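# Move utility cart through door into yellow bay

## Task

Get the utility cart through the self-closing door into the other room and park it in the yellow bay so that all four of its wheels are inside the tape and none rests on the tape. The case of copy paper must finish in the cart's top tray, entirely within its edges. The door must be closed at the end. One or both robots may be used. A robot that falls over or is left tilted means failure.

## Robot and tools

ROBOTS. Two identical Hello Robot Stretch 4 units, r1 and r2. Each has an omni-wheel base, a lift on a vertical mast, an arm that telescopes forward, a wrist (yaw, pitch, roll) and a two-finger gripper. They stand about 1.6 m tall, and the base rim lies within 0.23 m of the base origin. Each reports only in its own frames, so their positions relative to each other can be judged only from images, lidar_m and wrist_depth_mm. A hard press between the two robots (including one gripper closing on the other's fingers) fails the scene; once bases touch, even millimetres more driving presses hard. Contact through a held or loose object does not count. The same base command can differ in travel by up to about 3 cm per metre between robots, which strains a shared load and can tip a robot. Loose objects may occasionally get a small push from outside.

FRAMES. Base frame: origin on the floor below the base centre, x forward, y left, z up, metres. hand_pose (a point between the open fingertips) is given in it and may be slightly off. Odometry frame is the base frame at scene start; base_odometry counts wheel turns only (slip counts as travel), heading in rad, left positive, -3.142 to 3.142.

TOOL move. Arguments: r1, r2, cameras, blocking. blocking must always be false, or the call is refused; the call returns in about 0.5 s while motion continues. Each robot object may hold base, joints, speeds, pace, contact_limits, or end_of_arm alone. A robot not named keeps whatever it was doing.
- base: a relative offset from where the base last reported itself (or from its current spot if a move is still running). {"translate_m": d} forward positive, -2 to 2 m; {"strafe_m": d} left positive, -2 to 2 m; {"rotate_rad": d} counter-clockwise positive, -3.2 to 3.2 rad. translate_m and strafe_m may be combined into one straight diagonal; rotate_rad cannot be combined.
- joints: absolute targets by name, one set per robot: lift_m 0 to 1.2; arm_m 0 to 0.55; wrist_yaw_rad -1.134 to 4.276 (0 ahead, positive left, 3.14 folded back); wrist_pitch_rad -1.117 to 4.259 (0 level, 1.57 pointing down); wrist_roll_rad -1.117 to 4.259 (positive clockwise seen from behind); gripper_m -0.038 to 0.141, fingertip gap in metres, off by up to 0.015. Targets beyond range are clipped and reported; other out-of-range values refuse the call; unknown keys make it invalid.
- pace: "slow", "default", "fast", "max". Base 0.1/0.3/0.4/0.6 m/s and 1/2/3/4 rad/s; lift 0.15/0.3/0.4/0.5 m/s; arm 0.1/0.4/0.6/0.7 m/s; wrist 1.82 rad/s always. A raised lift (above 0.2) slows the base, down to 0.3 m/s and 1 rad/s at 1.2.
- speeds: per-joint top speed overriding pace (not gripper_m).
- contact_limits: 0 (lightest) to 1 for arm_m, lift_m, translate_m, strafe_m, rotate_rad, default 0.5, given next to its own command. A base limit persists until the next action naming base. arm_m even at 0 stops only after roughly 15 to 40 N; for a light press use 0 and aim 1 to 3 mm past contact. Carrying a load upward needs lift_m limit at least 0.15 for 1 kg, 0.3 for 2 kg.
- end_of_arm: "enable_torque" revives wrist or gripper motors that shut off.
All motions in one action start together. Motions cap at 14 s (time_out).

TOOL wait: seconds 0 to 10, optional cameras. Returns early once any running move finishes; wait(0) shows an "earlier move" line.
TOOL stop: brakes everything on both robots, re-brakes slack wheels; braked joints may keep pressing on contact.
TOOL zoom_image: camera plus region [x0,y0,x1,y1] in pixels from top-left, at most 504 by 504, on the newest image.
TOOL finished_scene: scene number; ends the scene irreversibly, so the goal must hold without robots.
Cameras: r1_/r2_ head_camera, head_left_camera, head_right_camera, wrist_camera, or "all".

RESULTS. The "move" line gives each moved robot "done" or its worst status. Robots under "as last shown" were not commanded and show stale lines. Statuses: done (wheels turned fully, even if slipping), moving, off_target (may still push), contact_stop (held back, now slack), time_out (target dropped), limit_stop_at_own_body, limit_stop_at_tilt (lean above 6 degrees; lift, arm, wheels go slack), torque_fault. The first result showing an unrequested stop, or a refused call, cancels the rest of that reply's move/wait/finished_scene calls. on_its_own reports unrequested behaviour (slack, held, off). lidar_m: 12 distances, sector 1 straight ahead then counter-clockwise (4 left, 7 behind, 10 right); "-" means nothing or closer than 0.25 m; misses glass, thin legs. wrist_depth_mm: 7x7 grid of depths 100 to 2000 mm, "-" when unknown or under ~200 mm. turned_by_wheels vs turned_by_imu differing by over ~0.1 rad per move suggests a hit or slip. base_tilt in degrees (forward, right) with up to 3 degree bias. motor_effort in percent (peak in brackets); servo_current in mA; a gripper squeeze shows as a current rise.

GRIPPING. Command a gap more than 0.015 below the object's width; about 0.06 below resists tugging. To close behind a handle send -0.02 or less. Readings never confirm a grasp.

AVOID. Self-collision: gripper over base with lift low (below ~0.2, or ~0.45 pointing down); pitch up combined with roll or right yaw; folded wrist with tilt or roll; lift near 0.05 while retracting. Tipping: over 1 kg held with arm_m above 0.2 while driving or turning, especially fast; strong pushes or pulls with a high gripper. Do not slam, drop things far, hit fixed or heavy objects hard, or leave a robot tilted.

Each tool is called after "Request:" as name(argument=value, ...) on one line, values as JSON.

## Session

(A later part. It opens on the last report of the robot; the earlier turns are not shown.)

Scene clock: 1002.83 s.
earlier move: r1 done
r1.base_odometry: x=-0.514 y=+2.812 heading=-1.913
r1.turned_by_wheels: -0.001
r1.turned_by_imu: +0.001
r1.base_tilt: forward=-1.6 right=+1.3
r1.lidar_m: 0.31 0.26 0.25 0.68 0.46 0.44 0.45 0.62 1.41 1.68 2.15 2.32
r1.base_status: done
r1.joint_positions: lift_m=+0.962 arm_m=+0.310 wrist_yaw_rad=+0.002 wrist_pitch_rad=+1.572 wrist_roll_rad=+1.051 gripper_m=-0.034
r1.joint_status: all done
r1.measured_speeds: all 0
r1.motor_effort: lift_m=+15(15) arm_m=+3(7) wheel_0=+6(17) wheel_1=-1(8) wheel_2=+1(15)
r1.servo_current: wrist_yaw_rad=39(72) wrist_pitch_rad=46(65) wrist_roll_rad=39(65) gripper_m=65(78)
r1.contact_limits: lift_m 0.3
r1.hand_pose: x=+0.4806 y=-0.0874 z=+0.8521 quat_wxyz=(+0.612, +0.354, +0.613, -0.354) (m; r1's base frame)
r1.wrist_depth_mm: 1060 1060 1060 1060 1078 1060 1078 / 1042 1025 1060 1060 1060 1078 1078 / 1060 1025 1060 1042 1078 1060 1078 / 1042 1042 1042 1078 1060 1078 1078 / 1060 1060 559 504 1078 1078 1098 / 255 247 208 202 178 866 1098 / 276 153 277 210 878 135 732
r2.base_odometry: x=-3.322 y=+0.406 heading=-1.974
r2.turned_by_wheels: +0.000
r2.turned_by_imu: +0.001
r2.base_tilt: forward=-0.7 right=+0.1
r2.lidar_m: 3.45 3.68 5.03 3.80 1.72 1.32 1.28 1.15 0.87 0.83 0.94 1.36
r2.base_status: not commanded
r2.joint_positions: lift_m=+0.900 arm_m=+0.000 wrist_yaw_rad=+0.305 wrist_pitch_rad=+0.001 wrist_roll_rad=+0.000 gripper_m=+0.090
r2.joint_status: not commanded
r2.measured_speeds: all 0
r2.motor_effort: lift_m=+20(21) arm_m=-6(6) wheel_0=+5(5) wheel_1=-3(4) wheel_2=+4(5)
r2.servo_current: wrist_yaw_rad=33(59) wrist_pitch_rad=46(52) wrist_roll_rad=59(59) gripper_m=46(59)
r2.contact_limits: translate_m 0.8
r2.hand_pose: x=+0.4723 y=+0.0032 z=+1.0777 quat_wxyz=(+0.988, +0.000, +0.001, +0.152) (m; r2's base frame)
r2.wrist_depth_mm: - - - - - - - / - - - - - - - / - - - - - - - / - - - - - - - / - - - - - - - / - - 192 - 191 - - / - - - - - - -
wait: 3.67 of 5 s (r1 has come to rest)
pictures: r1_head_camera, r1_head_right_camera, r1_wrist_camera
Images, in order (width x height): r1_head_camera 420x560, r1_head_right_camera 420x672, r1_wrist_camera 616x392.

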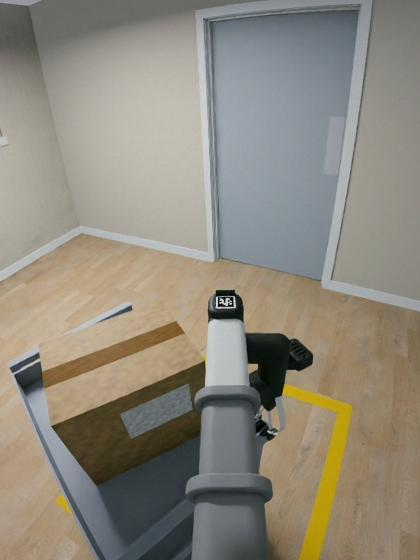

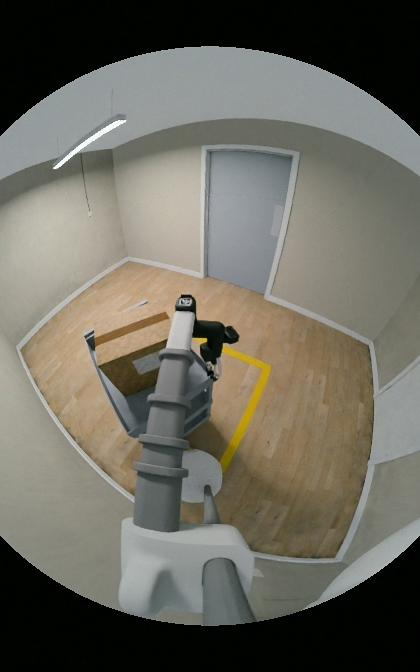

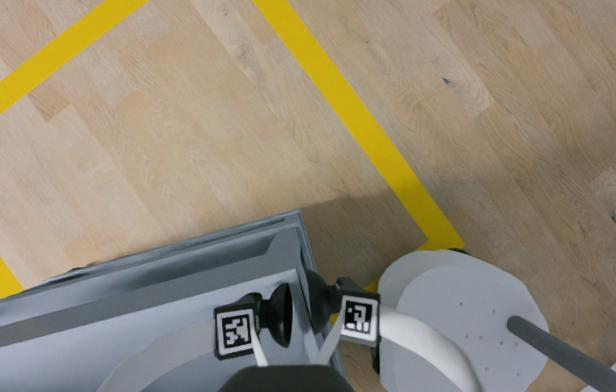

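Request:
move(r1={"joints": {"gripper_m": 0.06}}, blocking=false)

Request:
wait(seconds=1.2, cameras=["r1_wrist_camera"])

Request:
move(r1={"joints": {"lift_m": 1.19}, "contact_limits": {"lift_m": 0.3}}, blocking=false)

Request:
wait(seconds=2, cameras=["r1_wrist_camera", "r1_head_camera"])

Scene clock: 1081.87 s.
move: r1 moving
r1.base_odometry: x=-0.514 y=+2.812 heading=-1.913
r1.turned_by_wheels: +0.000
r1.turned_by_imu: +0.000
r1.base_tilt: forward=-1.6 right=+1.3
r1.lidar_m: 0.32 0.25 0.26 0.71 0.45 0.43 0.45 0.58 1.45 1.69 2.13 2.32
r1.base_status: not commanded
r1.joint_positions: lift_m=+0.962 arm_m=+0.310 wrist_yaw_rad=+0.002 wrist_pitch_rad=+1.573 wrist_roll_rad=+1.051 gripper_m=-0.009
r1.joint_status: gripper_m moving
r1.measured_speeds: translate_m=+0.000 strafe_m=+0.000 rotate_rad=+0.000 lift_m=+0.000 arm_m=+0.000 wrist_yaw_rad=-0.003 wrist_pitch_rad=+0.005 wrist_roll_rad=+0.000
r1.motor_effort: lift_m=+15(15) arm_m=+4(4) wheel_0=+6(7) wheel_1=-1(2) wheel_2=+1(1)
r1.servo_current: wrist_yaw_rad=39(65) wrist_pitch_rad=39(46) wrist_roll_rad=59(78) gripper_m=72(85)
r1.contact_limits: lift_m 0.3
r1.hand_pose: x=+0.4803 y=-0.0874 z=+0.8521 quat_wxyz=(+0.611, +0.354, +0.613, -0.354) (m; r1's base frame)
r1.wrist_depth_mm: 1060 1060 1042 1042 1078 1098 1078 / 1042 1060 1042 1060 1060 1098 1078 / 1025 1060 1042 1078 1078 1060 1078 / 1060 1042 1042 1060 1060 1078 1098 / 1060 1060 569 496 1060 1078 1078 / 254 246 210 204 181 878 1078 / 277 279 183 144 878 866 878
r2: as last shown
r2.turned_by_imu: +0.000
r2.lidar_m: 3.46 3.72 5.01 3.78 1.71 1.31 1.28 1.14 0.88 0.83 0.94 1.39
r2.motor_effort: lift_m=+20(21) arm_m=-6(6) wheel_0=+4(5) wheel_1=-3(3) wheel_2=+5(5)
r2.servo_current: wrist_yaw_rad=52(59) wrist_pitch_rad=39(46) wrist_roll_rad=39(52) gripper_m=59(59)
r2.contact_limits: translate_m 0.8
r2.wrist_depth_mm: - - - - - - - / - - - - - - - / - - - - - - - / - - - - - - - / - - - - - - - / - - 193 - 191 - - / - - - - - - -
pictures: none

Scene clock: 1083.00 s.
earlier move: r1 done
r1.base_odometry: x=-0.514 y=+2.812 heading=-1.913
r1.turned_by_wheels: +0.000
r1.turned_by_imu: +0.000
r1.base_tilt: forward=-1.6 right=+1.3
r1.lidar_m: 0.32 0.25 0.26 0.71 0.47 0.43 0.46 0.61 1.43 1.67 2.13 2.33
r1.base_status: not commanded
r1.joint_positions: lift_m=+0.962 arm_m=+0.310 wrist_yaw_rad=+0.001 wrist_pitch_rad=+1.577 wrist_roll_rad=+1.051 gripper_m=+0.060
r1.joint_status: all done
r1.measured_speeds: all 0
r1.motor_effort: lift_m=+15(15) arm_m=+3(4) wheel_0=+6(7) wheel_1=-1(2) wheel_2=+1(1)
r1.servo_current: wrist_yaw_rad=39(65) wrist_pitch_rad=46(59) wrist_roll_rad=39(78) gripper_m=39(85)
r1.contact_limits: lift_m 0.3
r1.hand_pose: x=+0.4790 y=-0.0874 z=+0.8521 quat_wxyz=(+0.610, +0.353, +0.614, -0.356) (m; r1's base frame)
r1.wrist_depth_mm: 1042 1042 1060 1060 1060 1060 1078 / 1025 1042 1060 1060 1060 1078 1078 / 1042 1025 1078 1078 1078 1078 1098 / 1042 1060 1060 1060 1078 1060 1078 / 1060 1042 272 1098 1060 1098 1098 / 243 276 197 278 186 866 1098 / 274 276 278 143 891 866 715
r2.base_odometry: x=-3.322 y=+0.406 heading=-1.974
r2.turned_by_wheels: +0.000
r2.turned_by_imu: +0.000
r2.base_tilt: forward=-0.6 right=+0.1
r2.lidar_m: 3.45 3.71 5.03 3.78 1.67 1.33 1.29 1.16 0.88 0.86 0.94 1.38
r2.base_status: not commanded
r2.joint_positions: lift_m=+0.900 arm_m=+0.000 wrist_yaw_rad=+0.305 wrist_pitch_rad=+0.001 wrist_roll_rad=+0.000 gripper_m=+0.090
r2.joint_status: not commanded
r2.measured_speeds: all 0
r2.motor_effort: lift_m=+20(21) arm_m=-5(6) wheel_0=+4(5) wheel_1=-3(4) wheel_2=+5(5)
r2.servo_current: wrist_yaw_rad=46(59) wrist_pitch_rad=39(46) wrist_roll_rad=52(59) gripper_m=59(59)
r2.contact_limits: translate_m 0.8
r2.hand_pose: x=+0.4723 y=+0.0032 z=+1.0777 quat_wxyz=(+0.988, +0.000, +0.001, +0.152) (m; r2's base frame)
r2.wrist_depth_mm: - - - - - - - / - - - - - - - / - - - - - - - / - - - - - - - / - - - - - - - / - - 192 - 191 - - / - - - - - - -
wait: 1.13 of 1.2 s (r1 has come to rest)
pictures: r1_wrist_camera
Images, in order (width x height): r1_wrist_camera 616x392.

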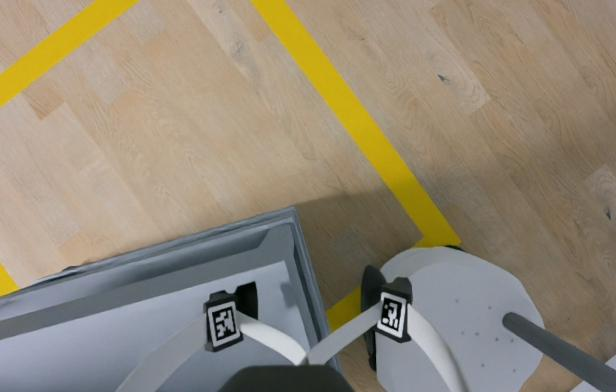

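Scene clock: 1083.50 s.
move: r1 moving
r1.base_odometry: x=-0.514 y=+2.812 heading=-1.913
r1.turned_by_wheels: +0.000
r1.turned_by_imu: +0.000
r1.base_tilt: forward=-1.6 right=+1.3
r1.lidar_m: 0.31 0.25 0.26 0.70 0.48 0.43 0.45 0.60 1.41 1.67 2.14 2.32
r1.base_status: not commanded
r1.joint_positions: lift_m=+1.000 arm_m=+0.310 wrist_yaw_rad=+0.001 wrist_pitch_rad=+1.575 wrist_roll_rad=+1.051 gripper_m=+0.060
r1.joint_status: lift_m moving
r1.measured_speeds: translate_m=+0.000 strafe_m=-0.001 rotate_rad=-0.003 lift_m=+0.148 arm_m=+0.000 wrist_yaw_rad=+0.000 wrist_pitch_rad=-0.078 wrist_roll_rad=+0.000
r1.motor_effort: lift_m=+24(28) arm_m=+4(4) wheel_0=+6(6) wheel_1=-1(2) wheel_2=+1(1)
r1.servo_current: wrist_yaw_rad=26(72) wrist_pitch_rad=46(59) wrist_roll_rad=46(52) gripper_m=39(46)
r1.contact_limits: lift_m 0.3
r1.hand_pose: x=+0.4798 y=-0.0874 z=+0.8894 quat_wxyz=(+0.611, +0.354, +0.613, -0.355) (m; r1's base frame)
r1.wrist_depth_mm: 1078 1078 1098 1098 1118 1098 1118 / 1078 1078 1098 1118 1118 1118 1118 / 1078 1098 1098 1098 1078 1098 1138 / 1098 1098 1098 1098 1118 1118 1138 / 1098 1118 297 1098 1078 1098 1098 / 274 306 199 310 186 878 1138 / 310 312 312 140 891 891 732
r2: as last shown
r2.base_tilt: forward=-0.7 right=+0.1
r2.lidar_m: 3.44 3.70 5.03 3.76 1.67 1.31 1.28 1.15 0.89 0.85 0.92 1.37
r2.motor_effort: lift_m=+21(21) arm_m=-5(6) wheel_0=+5(5) wheel_1=-3(4) wheel_2=+5(5)
r2.servo_current: wrist_yaw_rad=52(52) wrist_pitch_rad=39(39) wrist_roll_rad=46(59) gripper_m=52(59)
r2.contact_limits: translate_m 0.8
r2.wrist_depth_mm: - - - - - - - / - - - - - - - / - - - - - - - / - - - - - - - / - - - - - - - / - - 193 - 191 - - / - - - - - - -
pictures: none

Scene clock: 1085.03 s.
earlier move: r1 done
r1.base_odometry: x=-0.514 y=+2.812 heading=-1.913
r1.turned_by_wheels: +0.000
r1.turned_by_imu: +0.000
r1.base_tilt: forward=-1.5 right=+1.3
r1.lidar_m: 0.31 0.25 0.26 0.69 0.46 0.43 0.43 0.59 1.45 1.68 2.16 2.34
r1.base_status: not commanded
r1.joint_positions: lift_m=+1.190 arm_m=+0.310 wrist_yaw_rad=+0.001 wrist_pitch_rad=+1.572 wrist_roll_rad=+1.051 gripper_m=+0.060
r1.joint_status: all done
r1.measured_speeds: all 0
r1.motor_effort: lift_m=+24(28) arm_m=+4(4) wheel_0=+1(6) wheel_1=-1(2) wheel_2=+0(1)
r1.servo_current: wrist_yaw_rad=52(78) wrist_pitch_rad=46(59) wrist_roll_rad=52(65) gripper_m=46(52)
r1.contact_limits: lift_m 0.3
r1.hand_pose: x=+0.4806 y=-0.0874 z=+1.0793 quat_wxyz=(+0.612, +0.354, +0.612, -0.355) (m; r1's base frame)
r1.wrist_depth_mm: 1281 1308 1281 1308 1308 1308 1308 / 1281 1255 1308 1281 1281 1308 1308 / 1255 1281 1281 1281 1308 1308 1308 / 1281 1281 1281 1281 1308 1281 1308 / 1281 1281 504 512 1281 1308 1308 / 500 504 195 508 185 1098 1308 / 399 343 379 143 1060 1078 723
r2.base_odometry: x=-3.322 y=+0.406 heading=-1.974
r2.turned_by_wheels: +0.000
r2.turned_by_imu: +0.000
r2.base_tilt: forward=-0.7 right=+0.1
r2.lidar_m: 3.45 3.71 5.04 3.81 1.69 1.32 1.29 1.15 0.88 0.85 0.94 1.36
r2.base_status: not commanded
r2.joint_positions: lift_m=+0.900 arm_m=+0.000 wrist_yaw_rad=+0.305 wrist_pitch_rad=+0.001 wrist_roll_rad=+0.000 gripper_m=+0.090
r2.joint_status: not commanded
r2.measured_speeds: all 0
r2.motor_effort: lift_m=+20(21) arm_m=-6(6) wheel_0=+5(5) wheel_1=-3(4) wheel_2=+5(5)
r2.servo_current: wrist_yaw_rad=52(59) wrist_pitch_rad=46(46) wrist_roll_rad=52(59) gripper_m=52(59)
r2.contact_limits: translate_m 0.8
r2.hand_pose: x=+0.4723 y=+0.0032 z=+1.0777 quat_wxyz=(+0.988, +0.000, +0.001, +0.152) (m; r2's base frame)
r2.wrist_depth_mm: - - - - - - - / - - - - - - - / - - - - - - - / - - - - - - - / - - - - - - - / - - 192 - 191 - - / - - - - - - -
wait: 1.53 of 2 s (r1 has come to rest)
pictures: r1_head_camera, r1_wrist_camera
Images, in order (width x height): r1_head_camera 420x560, r1_wrist_camera 616x392.

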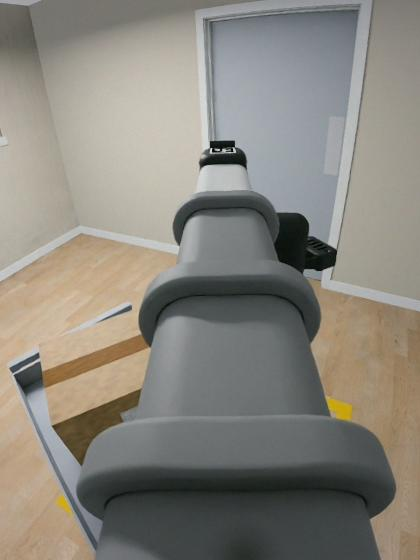

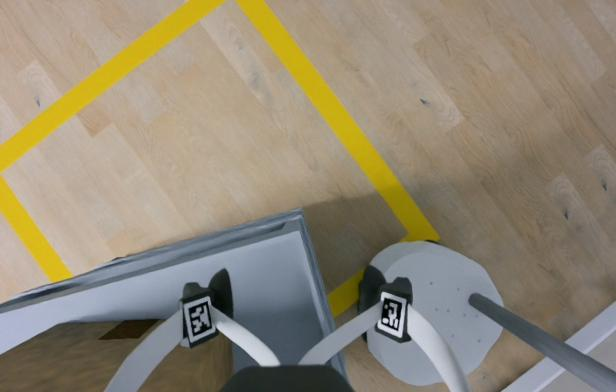

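Request:
move(r1={"joints": {"arm_m": 0.05}, "pace": "fast"}, blocking=false)

Request:
wait(seconds=0.6, cameras=[])

Request:
move(r1={"base": {"translate_m": 0.2635, "strafe_m": -0.708}, "pace": "fast"}, blocking=false)

Request:
wait(seconds=5, cameras=[])

Request:
wait(seconds=0.3, cameras=[])

Request:
move(r1={"base": {"rotate_rad": 2.286}, "joints": {"wrist_roll_rad": 1.57, "gripper_m": 0.08}, "pace": "fast"}, blocking=false)

Request:
wait(seconds=4, cameras=["r1_head_camera", "r1_head_right_camera", "r1_wrist_camera"])

Scene clock: 1110.07 s.
move: r1 moving
r1.base_odometry: x=-0.514 y=+2.812 heading=-1.913
r1.turned_by_wheels: +0.000
r1.turned_by_imu: +0.000
r1.base_tilt: forward=-1.6 right=+1.2
r1.lidar_m: 0.31 0.27 0.26 0.69 0.46 0.41 0.44 0.57 1.43 1.70 2.17 2.31
r1.base_status: not commanded
r1.joint_positions: lift_m=+1.190 arm_m=+0.234 wrist_yaw_rad=+0.001 wrist_pitch_rad=+1.572 wrist_roll_rad=+1.051 gripper_m=+0.060
r1.joint_status: arm_m moving
r1.measured_speeds: translate_m=+0.000 strafe_m=+0.000 rotate_rad=+0.000 lift_m=+0.000 arm_m=-0.293 wrist_yaw_rad=+0.000 wrist_pitch_rad=+0.000 wrist_roll_rad=+0.000
r1.motor_effort: lift_m=+24(24) arm_m=-5(8) wheel_0=+1(2) wheel_1=-1(2) wheel_2=+0(0)
r1.servo_current: wrist_yaw_rad=33(59) wrist_pitch_rad=39(52) wrist_roll_rad=65(65) gripper_m=46(46)
r1.contact_limits: lift_m 0.3
r1.hand_pose: x=+0.4044 y=-0.0874 z=+1.0793 quat_wxyz=(+0.612, +0.354, +0.612, -0.355) (m; r1's base frame)
r1.wrist_depth_mm: 1281 1281 1255 1281 1281 1308 1308 / 1308 1281 1281 1281 1281 1336 1308 / 1281 1281 1308 1308 1281 1281 1308 / 1308 1255 1255 1308 1281 1308 1281 / 504 504 504 1308 1118 1308 1281 / 418 418 195 1098 188 1281 1308 / 291 281 508 143 1098 759 647
r2: as last shown
r2.base_tilt: forward=-0.7 right=+0.0
r2.lidar_m: 3.46 3.72 5.01 3.81 1.71 1.30 1.29 1.16 0.89 0.84 0.94 1.35
r2.motor_effort: lift_m=+20(21) arm_m=-5(5) wheel_0=+4(5) wheel_1=-3(4) wheel_2=+5(5)
r2.servo_current: wrist_yaw_rad=52(52) wrist_pitch_rad=39(46) wrist_roll_rad=59(65) gripper_m=59(59)
r2.contact_limits: translate_m 0.8
pictures: none

Scene clock: 1110.67 s.
earlier move: r1 moving
r1.base_odometry: x=-0.514 y=+2.812 heading=-1.913
r1.turned_by_wheels: +0.000
r1.turned_by_imu: +0.000
r1.base_tilt: forward=-1.6 right=+1.3
r1.lidar_m: 0.30 0.26 0.26 0.71 0.44 0.42 0.45 0.59 1.42 1.66 2.17 2.32
r1.base_status: not commanded
r1.joint_positions: lift_m=+1.190 arm_m=+0.064 wrist_yaw_rad=+0.001 wrist_pitch_rad=+1.572 wrist_roll_rad=+1.051 gripper_m=+0.060
r1.joint_status: arm_m moving
r1.measured_speeds: translate_m=+0.000 strafe_m=+0.000 rotate_rad=+0.000 lift_m=+0.000 arm_m=-0.137 wrist_yaw_rad=+0.000 wrist_pitch_rad=+0.000 wrist_roll_rad=+0.000
r1.motor_effort: lift_m=+24(24) arm_m=-6(8) wheel_0=+2(2) wheel_1=-1(2) wheel_2=+0(0)
r1.servo_current: wrist_yaw_rad=33(65) wrist_pitch_rad=46(52) wrist_roll_rad=46(65) gripper_m=39(46)
r1.contact_limits: lift_m 0.3
r1.hand_pose: x=+0.2343 y=-0.0874 z=+1.0794 quat_wxyz=(+0.612, +0.354, +0.612, -0.355) (m; r1's base frame)
r1.wrist_depth_mm: 1281 1281 1281 1308 1281 1308 1308 / 1255 1255 1281 1308 1308 1308 1308 / 1255 1281 1281 1308 1308 1308 1308 / 504 504 1281 1281 1281 1308 1308 / 480 500 1138 1078 1098 1308 1281 / 466 504 191 1118 188 634 - / 439 508 473 153 1281 132 397
r2.base_odometry: x=-3.322 y=+0.406 heading=-1.974
r2.turned_by_wheels: +0.000
r2.turned_by_imu: +0.000
r2.base_tilt: forward=-0.7 right=+0.1
r2.lidar_m: 3.46 3.70 5.04 3.78 1.71 1.31 1.28 1.14 0.86 0.87 0.92 1.38
r2.base_status: not commanded
r2.joint_positions: lift_m=+0.900 arm_m=+0.000 wrist_yaw_rad=+0.305 wrist_pitch_rad=+0.001 wrist_roll_rad=+0.000 gripper_m=+0.090
r2.joint_status: not commanded
r2.measured_speeds: all 0
r2.motor_effort: lift_m=+20(21) arm_m=-5(6) wheel_0=+4(5) wheel_1=-3(4) wheel_2=+5(5)
r2.servo_current: wrist_yaw_rad=52(59) wrist_pitch_rad=39(46) wrist_roll_rad=52(65) gripper_m=52(59)
r2.contact_limits: translate_m 0.8
r2.hand_pose: x=+0.4723 y=+0.0032 z=+1.0777 quat_wxyz=(+0.988, +0.000, +0.001, +0.152) (m; r2's base frame)
r2.wrist_depth_mm: - - - - - - - / - - - - - - - / - - - - - - - / - - - - - - - / - - - - - - - / - - 192 - 191 - - / - - - - - - -
wait: 0.60 s; no rest
pictures: none
No camera images: "cameras" was empty.

Scene clock: 1111.17 s.
earlier move: r1 done
move: r1 moving
r1.base_odometry: x=-0.546 y=+2.812 heading=-1.914
r1.turned_by_wheels: +0.000
r1.turned_by_imu: +0.000
r1.base_tilt: forward=-1.6 right=+1.3
r1.lidar_m: 0.34 0.27 0.27 0.72 0.48 0.44 0.48 0.64 1.47 1.67 2.14 2.30
r1.base_status: translate_m moving; strafe_m moving
r1.joint_positions: lift_m=+1.190 arm_m=+0.050 wrist_yaw_rad=+0.001 wrist_pitch_rad=+1.572 wrist_roll_rad=+1.051 gripper_m=+0.060
r1.joint_status: all done
r1.measured_speeds: translate_m=+0.042 strafe_m=-0.116 rotate_rad=+0.000 lift_m=+0.000 arm_m=+0.000 wrist_yaw_rad=+0.000 wrist_pitch_rad=+0.000 wrist_roll_rad=+0.000
r1.motor_effort: lift_m=+24(24) arm_m=-4(6) wheel_0=+8(12) wheel_1=-8(8) wheel_2=-3(6)
r1.servo_current: wrist_yaw_rad=52(59) wrist_pitch_rad=39(46) wrist_roll_rad=65(65) gripper_m=39(46)
r1.contact_limits: lift_m 0.3
r1.hand_pose: x=+0.2207 y=-0.0874 z=+1.0794 quat_wxyz=(+0.612, +0.354, +0.612, -0.355) (m; r1's base frame)
r1.wrist_depth_mm: 1255 1281 1308 1308 1281 1281 1281 / 1255 1281 1255 1281 1308 1308 1308 / 1308 1281 1308 1308 1281 1308 1336 / 504 492 1308 1308 1281 1308 1336 / 504 500 1255 1078 1060 1308 1308 / 477 500 192 1078 187 597 - / 459 504 184 153 1308 418 384
r2: as last shown
r2.lidar_m: 3.43 3.70 5.03 3.83 1.72 1.31 1.29 1.15 0.86 0.86 0.94 1.37
r2.motor_effort: lift_m=+20(21) arm_m=-5(6) wheel_0=+4(5) wheel_1=-3(3) wheel_2=+5(5)
r2.servo_current: wrist_yaw_rad=46(52) wrist_pitch_rad=33(46) wrist_roll_rad=33(59) gripper_m=46(52)
r2.contact_limits: translate_m 0.8
pictures: none

Scene clock: 1114.63 s.
earlier move: r1 done
r1.base_odometry: x=-1.270 y=+2.802 heading=-1.914
r1.turned_by_wheels: +0.000
r1.turned_by_imu: -0.003
r1.base_tilt: forward=-1.6 right=+1.3
r1.lidar_m: 1.82 2.49 0.62 0.67 1.04 0.96 1.01 1.21 1.09 1.12 1.52 1.77
r1.base_status: done
r1.joint_positions: lift_m=+1.190 arm_m=+0.050 wrist_yaw_rad=+0.001 wrist_pitch_rad=+1.572 wrist_roll_rad=+1.051 gripper_m=+0.060
r1.joint_status: all done
r1.measured_speeds: all 0
r1.motor_effort: lift_m=+24(24) arm_m=-4(6) wheel_0=+0(12) wheel_1=+0(9) wheel_2=-1(6)
r1.servo_current: wrist_yaw_rad=46(65) wrist_pitch_rad=39(52) wrist_roll_rad=33(65) gripper_m=39(52)
r1.contact_limits: lift_m 0.3
r1.hand_pose: x=+0.2207 y=-0.0874 z=+1.0794 quat_wxyz=(+0.612, +0.354, +0.612, -0.355) (m; r1's base frame)
r1.wrist_depth_mm: 1281 1308 1308 1281 1281 1308 1308 / 1308 1308 1255 1308 1281 1281 1281 / 1229 1255 1281 1308 1308 1336 1281 / 1308 1308 1281 1336 1281 1308 1308 / 1281 1308 1281 1078 1118 1281 1336 / 1281 1281 195 1098 187 609 1308 / 1308 1281 1281 143 1336 424 392
r2.base_odometry: x=-3.322 y=+0.406 heading=-1.974
r2.turned_by_wheels: +0.000
r2.turned_by_imu: +0.000
r2.base_tilt: forward=-0.7 right=+0.1
r2.lidar_m: 3.46 3.68 5.00 3.78 1.69 1.32 1.28 1.16 0.89 0.83 0.93 1.39
r2.base_status: not commanded
r2.joint_positions: lift_m=+0.900 arm_m=+0.000 wrist_yaw_rad=+0.305 wrist_pitch_rad=+0.001 wrist_roll_rad=+0.000 gripper_m=+0.090
r2.joint_status: not commanded
r2.measured_speeds: all 0
r2.motor_effort: lift_m=+20(21) arm_m=-5(6) wheel_0=+5(5) wheel_1=-3(4) wheel_2=+4(5)
r2.servo_current: wrist_yaw_rad=52(65) wrist_pitch_rad=39(46) wrist_roll_rad=52(65) gripper_m=52(59)
r2.contact_limits: translate_m 0.8
r2.hand_pose: x=+0.4723 y=+0.0032 z=+1.0777 quat_wxyz=(+0.988, +0.000, +0.001, +0.152) (m; r2's base frame)
r2.wrist_depth_mm: - - - - - - - / - - - - - - - / - - - - - - - / - - - - - - - / - - - - - - - / - - 192 - 191 - - / - - - - - - -
wait: 3.47 of 5 s (r1 has come to rest)
pictures: none
No camera images: "cameras" was empty.

Scene clock: 1114.93 s.
r1.base_odometry: x=-1.270 y=+2.802 heading=-1.914
r1.turned_by_wheels: +0.000
r1.turned_by_imu: +0.000
r1.base_tilt: forward=-1.6 right=+1.3
r1.lidar_m: 1.83 2.49 0.62 0.68 1.04 0.96 1.00 1.18 1.07 1.10 1.48 1.78
r1.base_status: done
r1.joint_positions: lift_m=+1.190 arm_m=+0.050 wrist_yaw_rad=+0.001 wrist_pitch_rad=+1.572 wrist_roll_rad=+1.051 gripper_m=+0.060
r1.joint_status: all done
r1.measured_speeds: all 0
r1.motor_effort: lift_m=+24(24) arm_m=-5(6) wheel_0=+0(12) wheel_1=-1(9) wheel_2=-1(6)
r1.servo_current: wrist_yaw_rad=39(65) wrist_pitch_rad=46(52) wrist_roll_rad=39(65) gripper_m=39(52)
r1.contact_limits: lift_m 0.3
r1.hand_pose: x=+0.2207 y=-0.0874 z=+1.0794 quat_wxyz=(+0.612, +0.354, +0.612, -0.355) (m; r1's base frame)
r1.wrist_depth_mm: 1281 1255 1308 1281 1308 1308 1281 / 1281 1281 1281 1281 1281 1308 1308 / 1281 1281 1255 1308 1255 1308 1336 / 1308 1255 1308 1308 1281 1308 1308 / 1281 1281 1308 1098 1098 1281 1308 / 1281 1281 196 1060 187 609 1336 / 1281 1308 1281 143 1281 430 392
r2.base_odometry: x=-3.322 y=+0.406 heading=-1.974
r2.turned_by_wheels: +0.000
r2.turned_by_imu: +0.000
r2.base_tilt: forward=-0.7 right=+0.0
r2.lidar_m: 3.46 3.71 5.03 3.77 1.71 1.31 1.28 1.17 0.89 0.86 0.93 1.39
r2.base_status: not commanded
r2.joint_positions: lift_m=+0.900 arm_m=+0.000 wrist_yaw_rad=+0.305 wrist_pitch_rad=+0.001 wrist_roll_rad=+0.000 gripper_m=+0.090
r2.joint_status: not commanded
r2.measured_speeds: all 0
r2.motor_effort: lift_m=+20(21) arm_m=-6(6) wheel_0=+4(5) wheel_1=-3(4) wheel_2=+5(5)
r2.servo_current: wrist_yaw_rad=52(65) wrist_pitch_rad=39(46) wrist_roll_rad=46(65) gripper_m=52(59)
r2.contact_limits: translate_m 0.8
r2.hand_pose: x=+0.4723 y=+0.0032 z=+1.0777 quat_wxyz=(+0.988, +0.000, +0.001, +0.152) (m; r2's base frame)
r2.wrist_depth_mm: - - - - - - - / - - - - - - - / - - - - - - - / - - - - - - - / - - - - - - - / - - 192 - 191 - - / - - - - - - -
wait: 0.30 s; at rest by 0.27 s
pictures: none
No camera images: "cameras" was empty.

Scene clock: 1115.43 s.
move: r1 moving
r1.base_odometry: x=-1.270 y=+2.802 heading=-1.783
r1.turned_by_wheels: +0.130
r1.turned_by_imu: +0.131
r1.base_tilt: forward=-1.6 right=+1.3
r1.lidar_m: 1.90 2.70 0.62 0.72 1.01 0.97 1.04 1.16 1.09 1.17 1.68 1.79
r1.base_status: rotate_rad moving
r1.joint_positions: lift_m=+1.190 arm_m=+0.050 wrist_yaw_rad=+0.001 wrist_pitch_rad=+1.572 wrist_roll_rad=+1.556 gripper_m=+0.076
r1.joint_status: wrist_roll_rad moving; gripper_m moving
r1.measured_speeds: translate_m=+0.000 strafe_m=+0.000 rotate_rad=+0.502 lift_m=+0.000 arm_m=+0.000 wrist_yaw_rad=+0.000 wrist_pitch_rad=+0.000 wrist_roll_rad=+0.481
r1.motor_effort: lift_m=+24(24) arm_m=-4(4) wheel_0=-6(8) wheel_1=-5(6) wheel_2=-4(6)
r1.servo_current: wrist_yaw_rad=52(65) wrist_pitch_rad=46(46) wrist_roll_rad=52(130) gripper_m=52(72)
r1.contact_limits: lift_m 0.3
r1.hand_pose: x=+0.2207 y=-0.0874 z=+1.0794 quat_wxyz=(+0.503, +0.496, +0.504, -0.497) (m; r1's base frame)
r1.wrist_depth_mm: 1308 1281 1281 1308 1281 1336 1308 / 1281 1281 1281 1308 1281 1281 1308 / 1255 1281 1281 1281 1308 1336 1281 / 1308 1281 1281 1255 1098 1308 1281 / 1281 1281 1281 1098 1060 1281 436 / 1308 1281 195 1281 189 1308 1281 / 1281 1281 1308 143 1281 1308 1281
r2: as last shown
r2.lidar_m: 3.47 3.72 5.06 3.79 1.72 1.31 1.27 1.16 0.90 0.87 0.93 1.40
r2.motor_effort: lift_m=+21(21) arm_m=-5(6) wheel_0=+5(5) wheel_1=-3(3) wheel_2=+5(5)
r2.servo_current: wrist_yaw_rad=39(52) wrist_pitch_rad=39(46) wrist_roll_rad=46(59) gripper_m=46(59)
r2.contact_limits: translate_m 0.8
pictures: none

Scene clock: 1118.43 s.
earlier move: r1 done
r1.base_odometry: x=-1.270 y=+2.802 heading=+0.372
r1.turned_by_wheels: +2.155
r1.turned_by_imu: +2.166
r1.base_tilt: forward=-1.6 right=+1.3
r1.lidar_m: 0.97 0.97 1.06 1.13 1.06 1.20 1.80 1.79 1.94 2.89 0.64 0.75
r1.base_status: done
r1.joint_positions: lift_m=+1.190 arm_m=+0.050 wrist_yaw_rad=+0.001 wrist_pitch_rad=+1.572 wrist_roll_rad=+1.568 gripper_m=+0.080
r1.joint_status: all done
r1.measured_speeds: all 0
r1.motor_effort: lift_m=+24(24) arm_m=-4(5) wheel_0=-2(8) wheel_1=-3(8) wheel_2=-1(7)
r1.servo_current: wrist_yaw_rad=52(72) wrist_pitch_rad=46(52) wrist_roll_rad=46(130) gripper_m=52(72)
r1.contact_limits: lift_m 0.3
r1.hand_pose: x=+0.2207 y=-0.0874 z=+1.0794 quat_wxyz=(+0.501, +0.499, +0.501, -0.499) (m; r1's base frame)
r1.wrist_depth_mm: 1281 - - 1308 1281 1308 1281 / 1281 1281 1308 1281 1308 1281 1308 / 1255 1281 1281 1281 1308 1308 1281 / 1308 1255 1281 1281 1078 1308 1308 / 1281 1308 1281 1118 1078 1281 445 / 1281 1281 200 1281 195 1308 1308 / - 1255 1308 151 1281 1308 1308
r2.base_odometry: x=-3.322 y=+0.406 heading=-1.974
r2.turned_by_wheels: +0.000
r2.turned_by_imu: +0.000
r2.base_tilt: forward=-0.7 right=+0.1
r2.lidar_m: 3.45 3.69 5.03 3.79 1.72 1.31 1.28 1.13 0.88 0.84 0.93 1.38
r2.base_status: not commanded
r2.joint_positions: lift_m=+0.900 arm_m=+0.000 wrist_yaw_rad=+0.305 wrist_pitch_rad=+0.001 wrist_roll_rad=+0.000 gripper_m=+0.090
r2.joint_status: not commanded
r2.measured_speeds: all 0
r2.motor_effort: lift_m=+20(21) arm_m=-5(6) wheel_0=+4(5) wheel_1=-3(4) wheel_2=+5(5)
r2.servo_current: wrist_yaw_rad=33(59) wrist_pitch_rad=39(46) wrist_roll_rad=46(59) gripper_m=52(59)
r2.contact_limits: translate_m 0.8
r2.hand_pose: x=+0.4723 y=+0.0032 z=+1.0777 quat_wxyz=(+0.988, +0.000, +0.001, +0.152) (m; r2's base frame)
r2.wrist_depth_mm: - - - - - - - / - - - - - - - / - - - - - - - / - - - - - - - / - - - - - - - / - - 191 - 191 - - / - - - - - - -
wait: 3.00 of 4 s (r1 has come to rest)
pictures: r1_head_camera, r1_head_right_camera, r1_wrist_camera
Images, in order (width x height): r1_head_camera 420x560, r1_head_right_camera 420x672, r1_wrist_camera 616x392.

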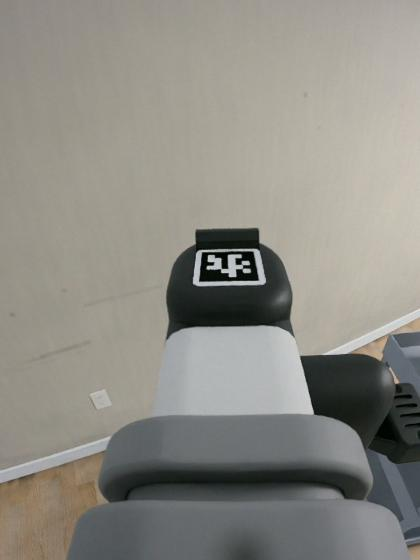

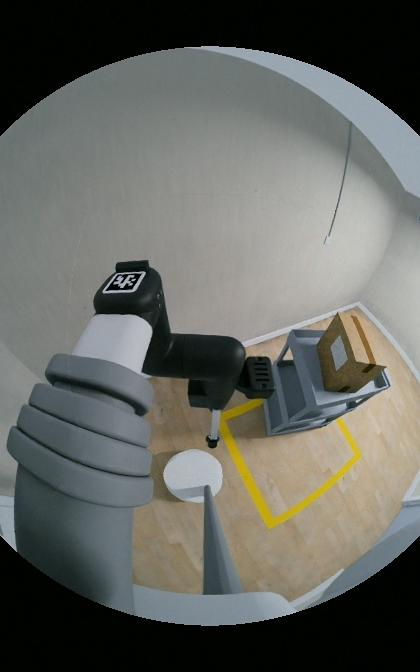

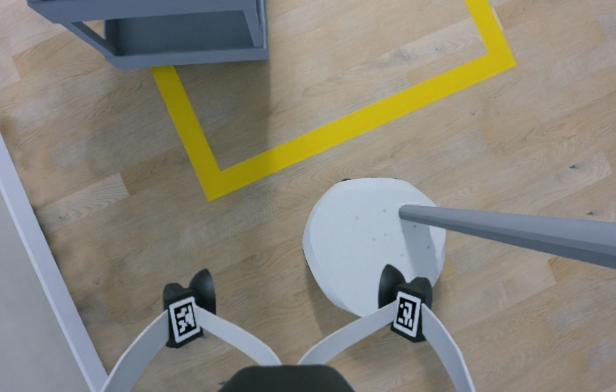

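Request:
move(r1={"base": {"translate_m": -0.115, "strafe_m": -0.918}, "pace": "fast"}, blocking=false)

Request:
wait(seconds=5, cameras=["r1_head_camera", "r1_wrist_camera", "r1_head_right_camera"])

Scene clock: 1129.53 s.
move: r1 moving
r1.base_odometry: x=-1.261 y=+2.769 heading=+0.372
r1.turned_by_wheels: +0.000
r1.turned_by_imu: +0.000
r1.base_tilt: forward=-1.6 right=+1.2
r1.lidar_m: 1.01 0.98 1.09 1.17 1.08 1.21 1.81 1.78 1.94 2.87 0.59 0.73
r1.base_status: translate_m moving; strafe_m moving
r1.joint_positions: lift_m=+1.190 arm_m=+0.050 wrist_yaw_rad=+0.001 wrist_pitch_rad=+1.572 wrist_roll_rad=+1.568 gripper_m=+0.080
r1.joint_status: not commanded
r1.measured_speeds: translate_m=-0.017 strafe_m=-0.132 rotate_rad=+0.003 lift_m=+0.000 arm_m=+0.000 wrist_yaw_rad=+0.000 wrist_pitch_rad=+0.000 wrist_roll_rad=+0.000
r1.motor_effort: lift_m=+24(24) arm_m=-4(4) wheel_0=+7(11) wheel_1=-8(11) wheel_2=+3(4)
r1.servo_current: wrist_yaw_rad=46(65) wrist_pitch_rad=46(46) wrist_roll_rad=26(65) gripper_m=39(46)
r1.contact_limits: lift_m 0.3
r1.hand_pose: x=+0.2207 y=-0.0874 z=+1.0794 quat_wxyz=(+0.501, +0.499, +0.501, -0.499) (m; r1's base frame)
r1.wrist_depth_mm: 1281 - - 1281 1281 1308 1308 / 1281 1281 1281 1336 1308 1336 1308 / 1281 1308 1281 1255 1308 1281 1281 / 1281 1255 1308 1308 1098 1336 1308 / 1255 1308 1308 1098 1078 1336 449 / 1281 1281 200 1255 195 1308 1336 / - 1308 1308 151 1281 1308 1308
r2: as last shown
r2.lidar_m: 3.45 3.71 5.03 3.80 1.71 1.34 1.29 1.14 0.89 0.86 0.91 1.37
r2.motor_effort: lift_m=+20(21) arm_m=-6(6) wheel_0=+5(5) wheel_1=-3(3) wheel_2=+5(5)
r2.servo_current: wrist_yaw_rad=46(65) wrist_pitch_rad=39(46) wrist_roll_rad=59(65) gripper_m=59(59)
r2.contact_limits: translate_m 0.8
r2.wrist_depth_mm: - - - - - - - / - - - - - - - / - - - - - - - / - - - - - - - / - - - - - - - / - - 192 - 191 - - / - - - - - - -
pictures: none

Scene clock: 1133.47 s.
earlier move: r1 done
r1.base_odometry: x=-1.043 y=+1.905 heading=+0.372
r1.turned_by_wheels: +0.000
r1.turned_by_imu: -0.005
r1.base_tilt: forward=-1.6 right=+1.3
r1.lidar_m: 0.41 0.42 1.57 1.90 1.86 1.74 1.34 1.30 1.49 2.11 2.83 0.45
r1.base_status: done
r1.joint_positions: lift_m=+1.190 arm_m=+0.050 wrist_yaw_rad=+0.001 wrist_pitch_rad=+1.572 wrist_roll_rad=+1.568 gripper_m=+0.080
r1.joint_status: not commanded
r1.measured_speeds: all 0
r1.motor_effort: lift_m=+23(24) arm_m=-4(5) wheel_0=+1(11) wheel_1=+0(11) wheel_2=+3(4)
r1.servo_current: wrist_yaw_rad=52(72) wrist_pitch_rad=39(52) wrist_roll_rad=52(72) gripper_m=46(52)
r1.contact_limits: lift_m 0.3
r1.hand_pose: x=+0.2207 y=-0.0874 z=+1.0794 quat_wxyz=(+0.501, +0.499, +0.501, -0.499) (m; r1's base frame)
r1.wrist_depth_mm: 1281 1281 1308 1281 1308 1308 1308 / 1255 1308 1281 1281 1336 1308 1308 / 500 496 1255 1281 1281 1281 1281 / 500 484 1308 1281 1098 1308 1308 / 500 477 1308 1078 1098 1281 445 / 496 466 199 1281 195 1308 1308 / 430 181 820 151 1281 1308 1336
r2.base_odometry: x=-3.322 y=+0.406 heading=-1.974
r2.turned_by_wheels: +0.000
r2.turned_by_imu: +0.001
r2.base_tilt: forward=-0.7 right=+0.1
r2.lidar_m: 3.46 3.70 5.04 3.79 1.69 1.32 1.28 1.14 0.87 0.86 0.94 1.37
r2.base_status: not commanded
r2.joint_positions: lift_m=+0.900 arm_m=+0.000 wrist_yaw_rad=+0.305 wrist_pitch_rad=+0.001 wrist_roll_rad=+0.000 gripper_m=+0.090
r2.joint_status: not commanded
r2.measured_speeds: all 0
r2.motor_effort: lift_m=+20(21) arm_m=-5(6) wheel_0=+4(5) wheel_1=-3(4) wheel_2=+5(5)
r2.servo_current: wrist_yaw_rad=59(65) wrist_pitch_rad=46(52) wrist_roll_rad=59(65) gripper_m=59(59)
r2.contact_limits: translate_m 0.8
r2.hand_pose: x=+0.4723 y=+0.0032 z=+1.0777 quat_wxyz=(+0.988, +0.000, +0.001, +0.152) (m; r2's base frame)
r2.wrist_depth_mm: - - - - - - - / - - - - - - - / - - - - - - - / - - - - - - - / - - - - - - - / - - 192 - 191 - - / - - - - - - -
wait: 3.93 of 5 s (r1 has come to rest)
pictures: r1_head_camera, r1_head_right_camera, r1_wrist_camera
Images, in order (width x height): r1_head_camera 420x560, r1_head_right_camera 420x672, r1_wrist_camera 616x392.

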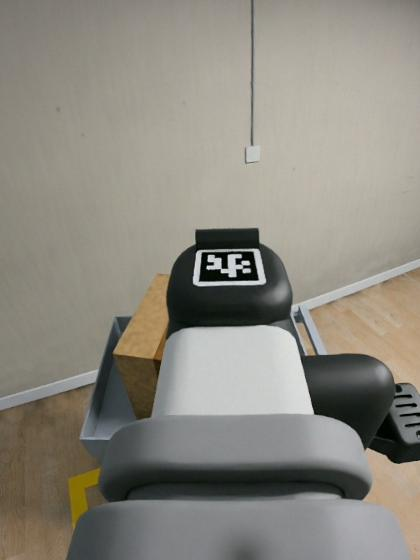

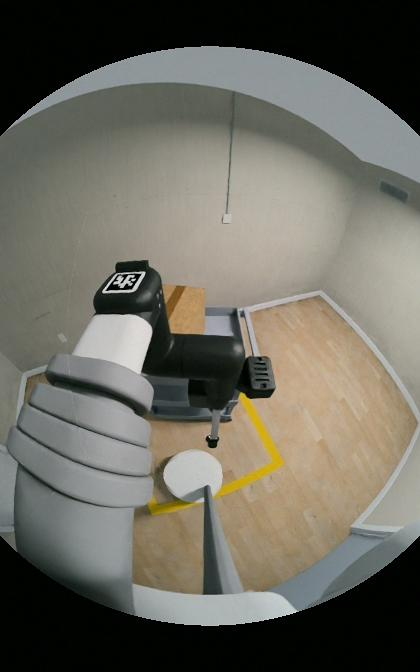

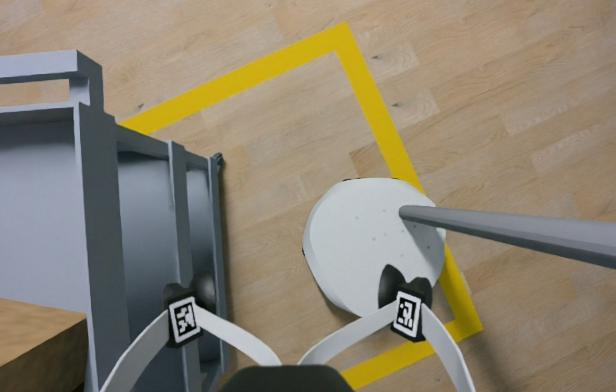

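Request:
move(r1={"base": {"translate_m": 0.093, "strafe_m": 0.043}, "joints": {"arm_m": 0.2, "wrist_roll_rad": 1.51}}, blocking=false)

Request:
wait(seconds=2.5, cameras=["r1_wrist_camera"])

Scene clock: 1179.53 s.
move: r1 moving
r1.base_odometry: x=-1.019 y=+1.930 heading=+0.372
r1.turned_by_wheels: +0.000
r1.turned_by_imu: +0.000
r1.base_tilt: forward=-1.6 right=+1.3
r1.lidar_m: 0.40 0.40 1.55 1.90 1.84 1.76 1.38 1.34 1.54 2.16 2.83 0.45
r1.base_status: translate_m moving; strafe_m moving
r1.joint_positions: lift_m=+1.190 arm_m=+0.101 wrist_yaw_rad=+0.001 wrist_pitch_rad=+1.572 wrist_roll_rad=+1.512 gripper_m=+0.080
r1.joint_status: arm_m moving; wrist_roll_rad moving
r1.measured_speeds: translate_m=+0.120 strafe_m=+0.056 rotate_rad=-0.005 lift_m=+0.000 arm_m=+0.195 wrist_yaw_rad=+0.000 wrist_pitch_rad=+0.000 wrist_roll_rad=+0.000
r1.motor_effort: lift_m=+23(24) arm_m=+5(7) wheel_0=+3(5) wheel_1=+9(10) wheel_2=-7(9)
r1.servo_current: wrist_yaw_rad=46(52) wrist_pitch_rad=39(46) wrist_roll_rad=13(72) gripper_m=46(46)
r1.contact_limits: lift_m 0.3
r1.hand_pose: x=+0.2714 y=-0.0874 z=+1.0794 quat_wxyz=(+0.514, +0.485, +0.515, -0.485) (m; r1's base frame)
r1.wrist_depth_mm: 1308 1255 1281 1308 1336 1308 1308 / 1281 1281 1308 1308 1281 1281 1308 / 500 508 1281 1281 1281 1308 1336 / 500 504 1281 1281 1098 1281 1308 / 504 500 1281 1308 1098 1308 1308 / 452 459 198 1308 195 1308 1308 / 342 384 517 143 1308 1308 1308
r2: as last shown
r2.turned_by_imu: +0.000
r2.lidar_m: 3.44 3.69 5.03 3.77 1.69 1.31 1.28 1.13 0.87 0.86 0.93 1.38
r2.motor_effort: lift_m=+20(20) arm_m=-5(6) wheel_0=+5(5) wheel_1=-3(4) wheel_2=+5(5)
r2.servo_current: wrist_yaw_rad=39(52) wrist_pitch_rad=46(46) wrist_roll_rad=46(59) gripper_m=46(59)
r2.contact_limits: translate_m 0.8
pictures: none

Scene clock: 1180.53 s.
earlier move: r1 done
r1.base_odometry: x=-0.972 y=+1.979 heading=+0.372
r1.turned_by_wheels: +0.000
r1.turned_by_imu: +0.000
r1.base_tilt: forward=-1.6 right=+1.3
r1.lidar_m: 0.34 0.34 1.44 1.90 1.83 1.90 1.45 1.41 1.63 2.27 2.82 0.35
r1.base_status: done
r1.joint_positions: lift_m=+1.190 arm_m=+0.200 wrist_yaw_rad=+0.001 wrist_pitch_rad=+1.572 wrist_roll_rad=+1.512 gripper_m=+0.080
r1.joint_status: all done
r1.measured_speeds: all 0
r1.motor_effort: lift_m=+23(24) arm_m=+4(7) wheel_0=+4(5) wheel_1=+2(10) wheel_2=+0(9)
r1.servo_current: wrist_yaw_rad=46(65) wrist_pitch_rad=33(46) wrist_roll_rad=52(72) gripper_m=46(52)
r1.contact_limits: lift_m 0.3
r1.hand_pose: x=+0.3706 y=-0.0874 z=+1.0794 quat_wxyz=(+0.514, +0.485, +0.515, -0.485) (m; r1's base frame)
r1.wrist_depth_mm: 1281 1255 1308 1281 1281 1308 1281 / 508 504 504 1281 1308 1281 1281 / 508 508 504 1308 1336 1281 1281 / 500 504 504 1255 1281 1281 1308 / 410 500 508 1255 1098 1078 1281 / 281 304 215 1281 195 1336 1281 / 229 229 240 143 1308 1308 1308
r2.base_odometry: x=-3.322 y=+0.406 heading=-1.974
r2.turned_by_wheels: +0.000
r2.turned_by_imu: +0.000
r2.base_tilt: forward=-0.7 right=+0.1
r2.lidar_m: 3.45 3.71 5.03 3.81 1.74 1.32 1.28 1.15 0.88 0.85 0.95 1.39
r2.base_status: not commanded
r2.joint_positions: lift_m=+0.900 arm_m=+0.000 wrist_yaw_rad=+0.305 wrist_pitch_rad=+0.001 wrist_roll_rad=+0.000 gripper_m=+0.090
r2.joint_status: not commanded
r2.measured_speeds: all 0
r2.motor_effort: lift_m=+20(21) arm_m=-5(6) wheel_0=+5(5) wheel_1=-3(4) wheel_2=+5(5)
r2.servo_current: wrist_yaw_rad=33(59) wrist_pitch_rad=46(46) wrist_roll_rad=46(59) gripper_m=52(59)
r2.contact_limits: translate_m 0.8
r2.hand_pose: x=+0.4723 y=+0.0032 z=+1.0777 quat_wxyz=(+0.988, +0.000, +0.001, +0.152) (m; r2's base frame)
r2.wrist_depth_mm: - - - - - - - / - - - - - - - / - - - - - - - / - - - - - - - / - - - - - - - / - - 192 - 191 - - / - - - - - - -
wait: 1.00 of 2.5 s (r1 has come to rest)
pictures: r1_wrist_camera
Images, in order (width x height): r1_wrist_camera 616x392.

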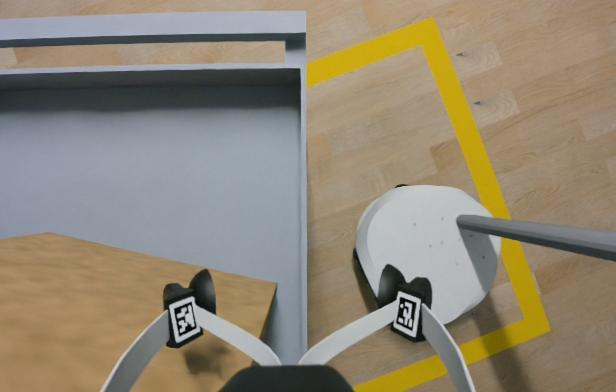

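Request:
move(r1={"base": {"strafe_m": -0.057}, "joints": {"gripper_m": 0.06}}, blocking=false)

Request:
wait(seconds=1.5, cameras=["r1_wrist_camera"])

Scene clock: 1195.83 s.
move: r1 moving
r1.base_odometry: x=-0.959 y=+1.946 heading=+0.373
r1.turned_by_wheels: +0.000
r1.turned_by_imu: +0.000
r1.base_tilt: forward=-1.5 right=+1.3
r1.lidar_m: 0.34 0.33 0.49 1.91 1.86 1.84 1.43 1.39 1.61 2.25 2.79 0.36
r1.base_status: strafe_m moving
r1.joint_positions: lift_m=+1.190 arm_m=+0.200 wrist_yaw_rad=+0.001 wrist_pitch_rad=+1.572 wrist_roll_rad=+1.512 gripper_m=+0.065
r1.joint_status: gripper_m moving
r1.measured_speeds: translate_m=+0.000 strafe_m=-0.122 rotate_rad=+0.000 lift_m=+0.000 arm_m=+0.000 wrist_yaw_rad=+0.000 wrist_pitch_rad=+0.000 wrist_roll_rad=+0.000
r1.motor_effort: lift_m=+23(24) arm_m=+4(4) wheel_0=+6(11) wheel_1=-6(9) wheel_2=+1(1)
r1.servo_current: wrist_yaw_rad=52(59) wrist_pitch_rad=39(46) wrist_roll_rad=52(65) gripper_m=59(85)
r1.contact_limits: lift_m 0.3
r1.hand_pose: x=+0.3706 y=-0.0874 z=+1.0794 quat_wxyz=(+0.514, +0.485, +0.515, -0.485) (m; r1's base frame)
r1.wrist_depth_mm: 1308 1308 1308 1281 1336 1308 1308 / 1281 1308 1308 1281 1308 1281 1308 / 508 500 504 1281 1308 1281 1308 / 508 508 504 1281 1308 1281 1281 / 504 508 504 1281 1078 1078 1308 / 355 397 195 504 193 1281 1308 / 265 263 304 143 1308 1308 1308
r2: as last shown
r2.base_tilt: forward=-0.7 right=+0.0
r2.lidar_m: 3.45 3.71 5.05 3.79 1.71 1.30 1.29 1.17 0.89 0.87 0.95 1.36
r2.motor_effort: lift_m=+20(21) arm_m=-5(5) wheel_0=+4(5) wheel_1=-3(3) wheel_2=+5(5)
r2.servo_current: wrist_yaw_rad=39(52) wrist_pitch_rad=39(46) wrist_roll_rad=33(59) gripper_m=52(59)
r2.contact_limits: translate_m 0.8
r2.wrist_depth_mm: - - - - - - - / - - - - - - - / - - - - - - - / - - - - - - - / - - - - - - - / - - 191 - 191 - - / - - - - - - -
pictures: none

Scene clock: 1196.53 s.
earlier move: r1 done
r1.base_odometry: x=-0.951 y=+1.926 heading=+0.373
r1.turned_by_wheels: +0.000
r1.turned_by_imu: +0.000
r1.base_tilt: forward=-1.6 right=+1.3
r1.lidar_m: 0.33 0.35 0.46 1.97 1.89 1.85 1.41 1.42 1.62 2.23 2.77 0.36
r1.base_status: done
r1.joint_positions: lift_m=+1.190 arm_m=+0.200 wrist_yaw_rad=+0.001 wrist_pitch_rad=+1.572 wrist_roll_rad=+1.512 gripper_m=+0.060
r1.joint_status: all done
r1.measured_speeds: all 0
r1.motor_effort: lift_m=+23(24) arm_m=+4(4) wheel_0=+2(11) wheel_1=+0(9) wheel_2=+0(1)
r1.servo_current: wrist_yaw_rad=46(59) wrist_pitch_rad=46(46) wrist_roll_rad=26(65) gripper_m=39(85)
r1.contact_limits: lift_m 0.3
r1.hand_pose: x=+0.3706 y=-0.0874 z=+1.0794 quat_wxyz=(+0.514, +0.485, +0.515, -0.485) (m; r1's base frame)
r1.wrist_depth_mm: 1308 1308 1255 1308 1281 1281 1281 / 1255 1308 1281 1281 1281 1281 1308 / 508 504 504 1281 1308 1308 1281 / 504 504 504 1281 1281 1281 1281 / 504 508 508 1308 1078 1078 1308 / 410 462 194 508 188 1281 1308 / 309 301 347 143 1308 1308 1308
r2.base_odometry: x=-3.322 y=+0.406 heading=-1.974
r2.turned_by_wheels: +0.000
r2.turned_by_imu: +0.000
r2.base_tilt: forward=-0.7 right=+0.1
r2.lidar_m: 3.47 3.72 5.01 3.77 1.67 1.31 1.28 1.16 0.88 0.85 0.95 1.38
r2.base_status: not commanded
r2.joint_positions: lift_m=+0.900 arm_m=+0.000 wrist_yaw_rad=+0.305 wrist_pitch_rad=+0.001 wrist_roll_rad=+0.000 gripper_m=+0.090
r2.joint_status: not commanded
r2.measured_speeds: all 0
r2.motor_effort: lift_m=+20(21) arm_m=-5(6) wheel_0=+4(5) wheel_1=-3(3) wheel_2=+5(5)
r2.servo_current: wrist_yaw_rad=39(52) wrist_pitch_rad=39(46) wrist_roll_rad=46(59) gripper_m=46(59)
r2.contact_limits: translate_m 0.8
r2.hand_pose: x=+0.4723 y=+0.0032 z=+1.0777 quat_wxyz=(+0.988, +0.000, +0.001, +0.152) (m; r2's base frame)
r2.wrist_depth_mm: - - - - - - - / - - - - - - - / - - - - - - - / - - - - - - - / - - - - - - - / - - 191 - 192 - - / - - - - - - -
wait: 0.70 of 1.5 s (r1 has come to rest)
pictures: r1_wrist_camera
Images, in order (width x height): r1_wrist_camera 616x392.

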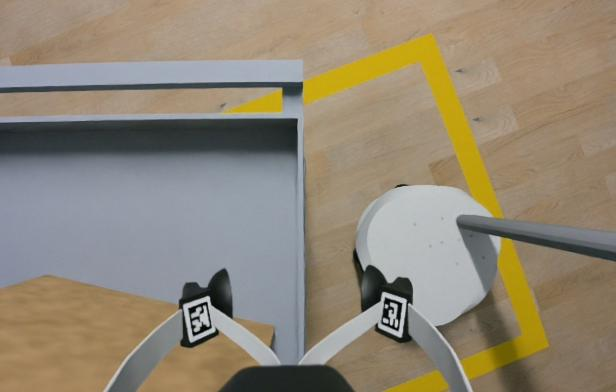

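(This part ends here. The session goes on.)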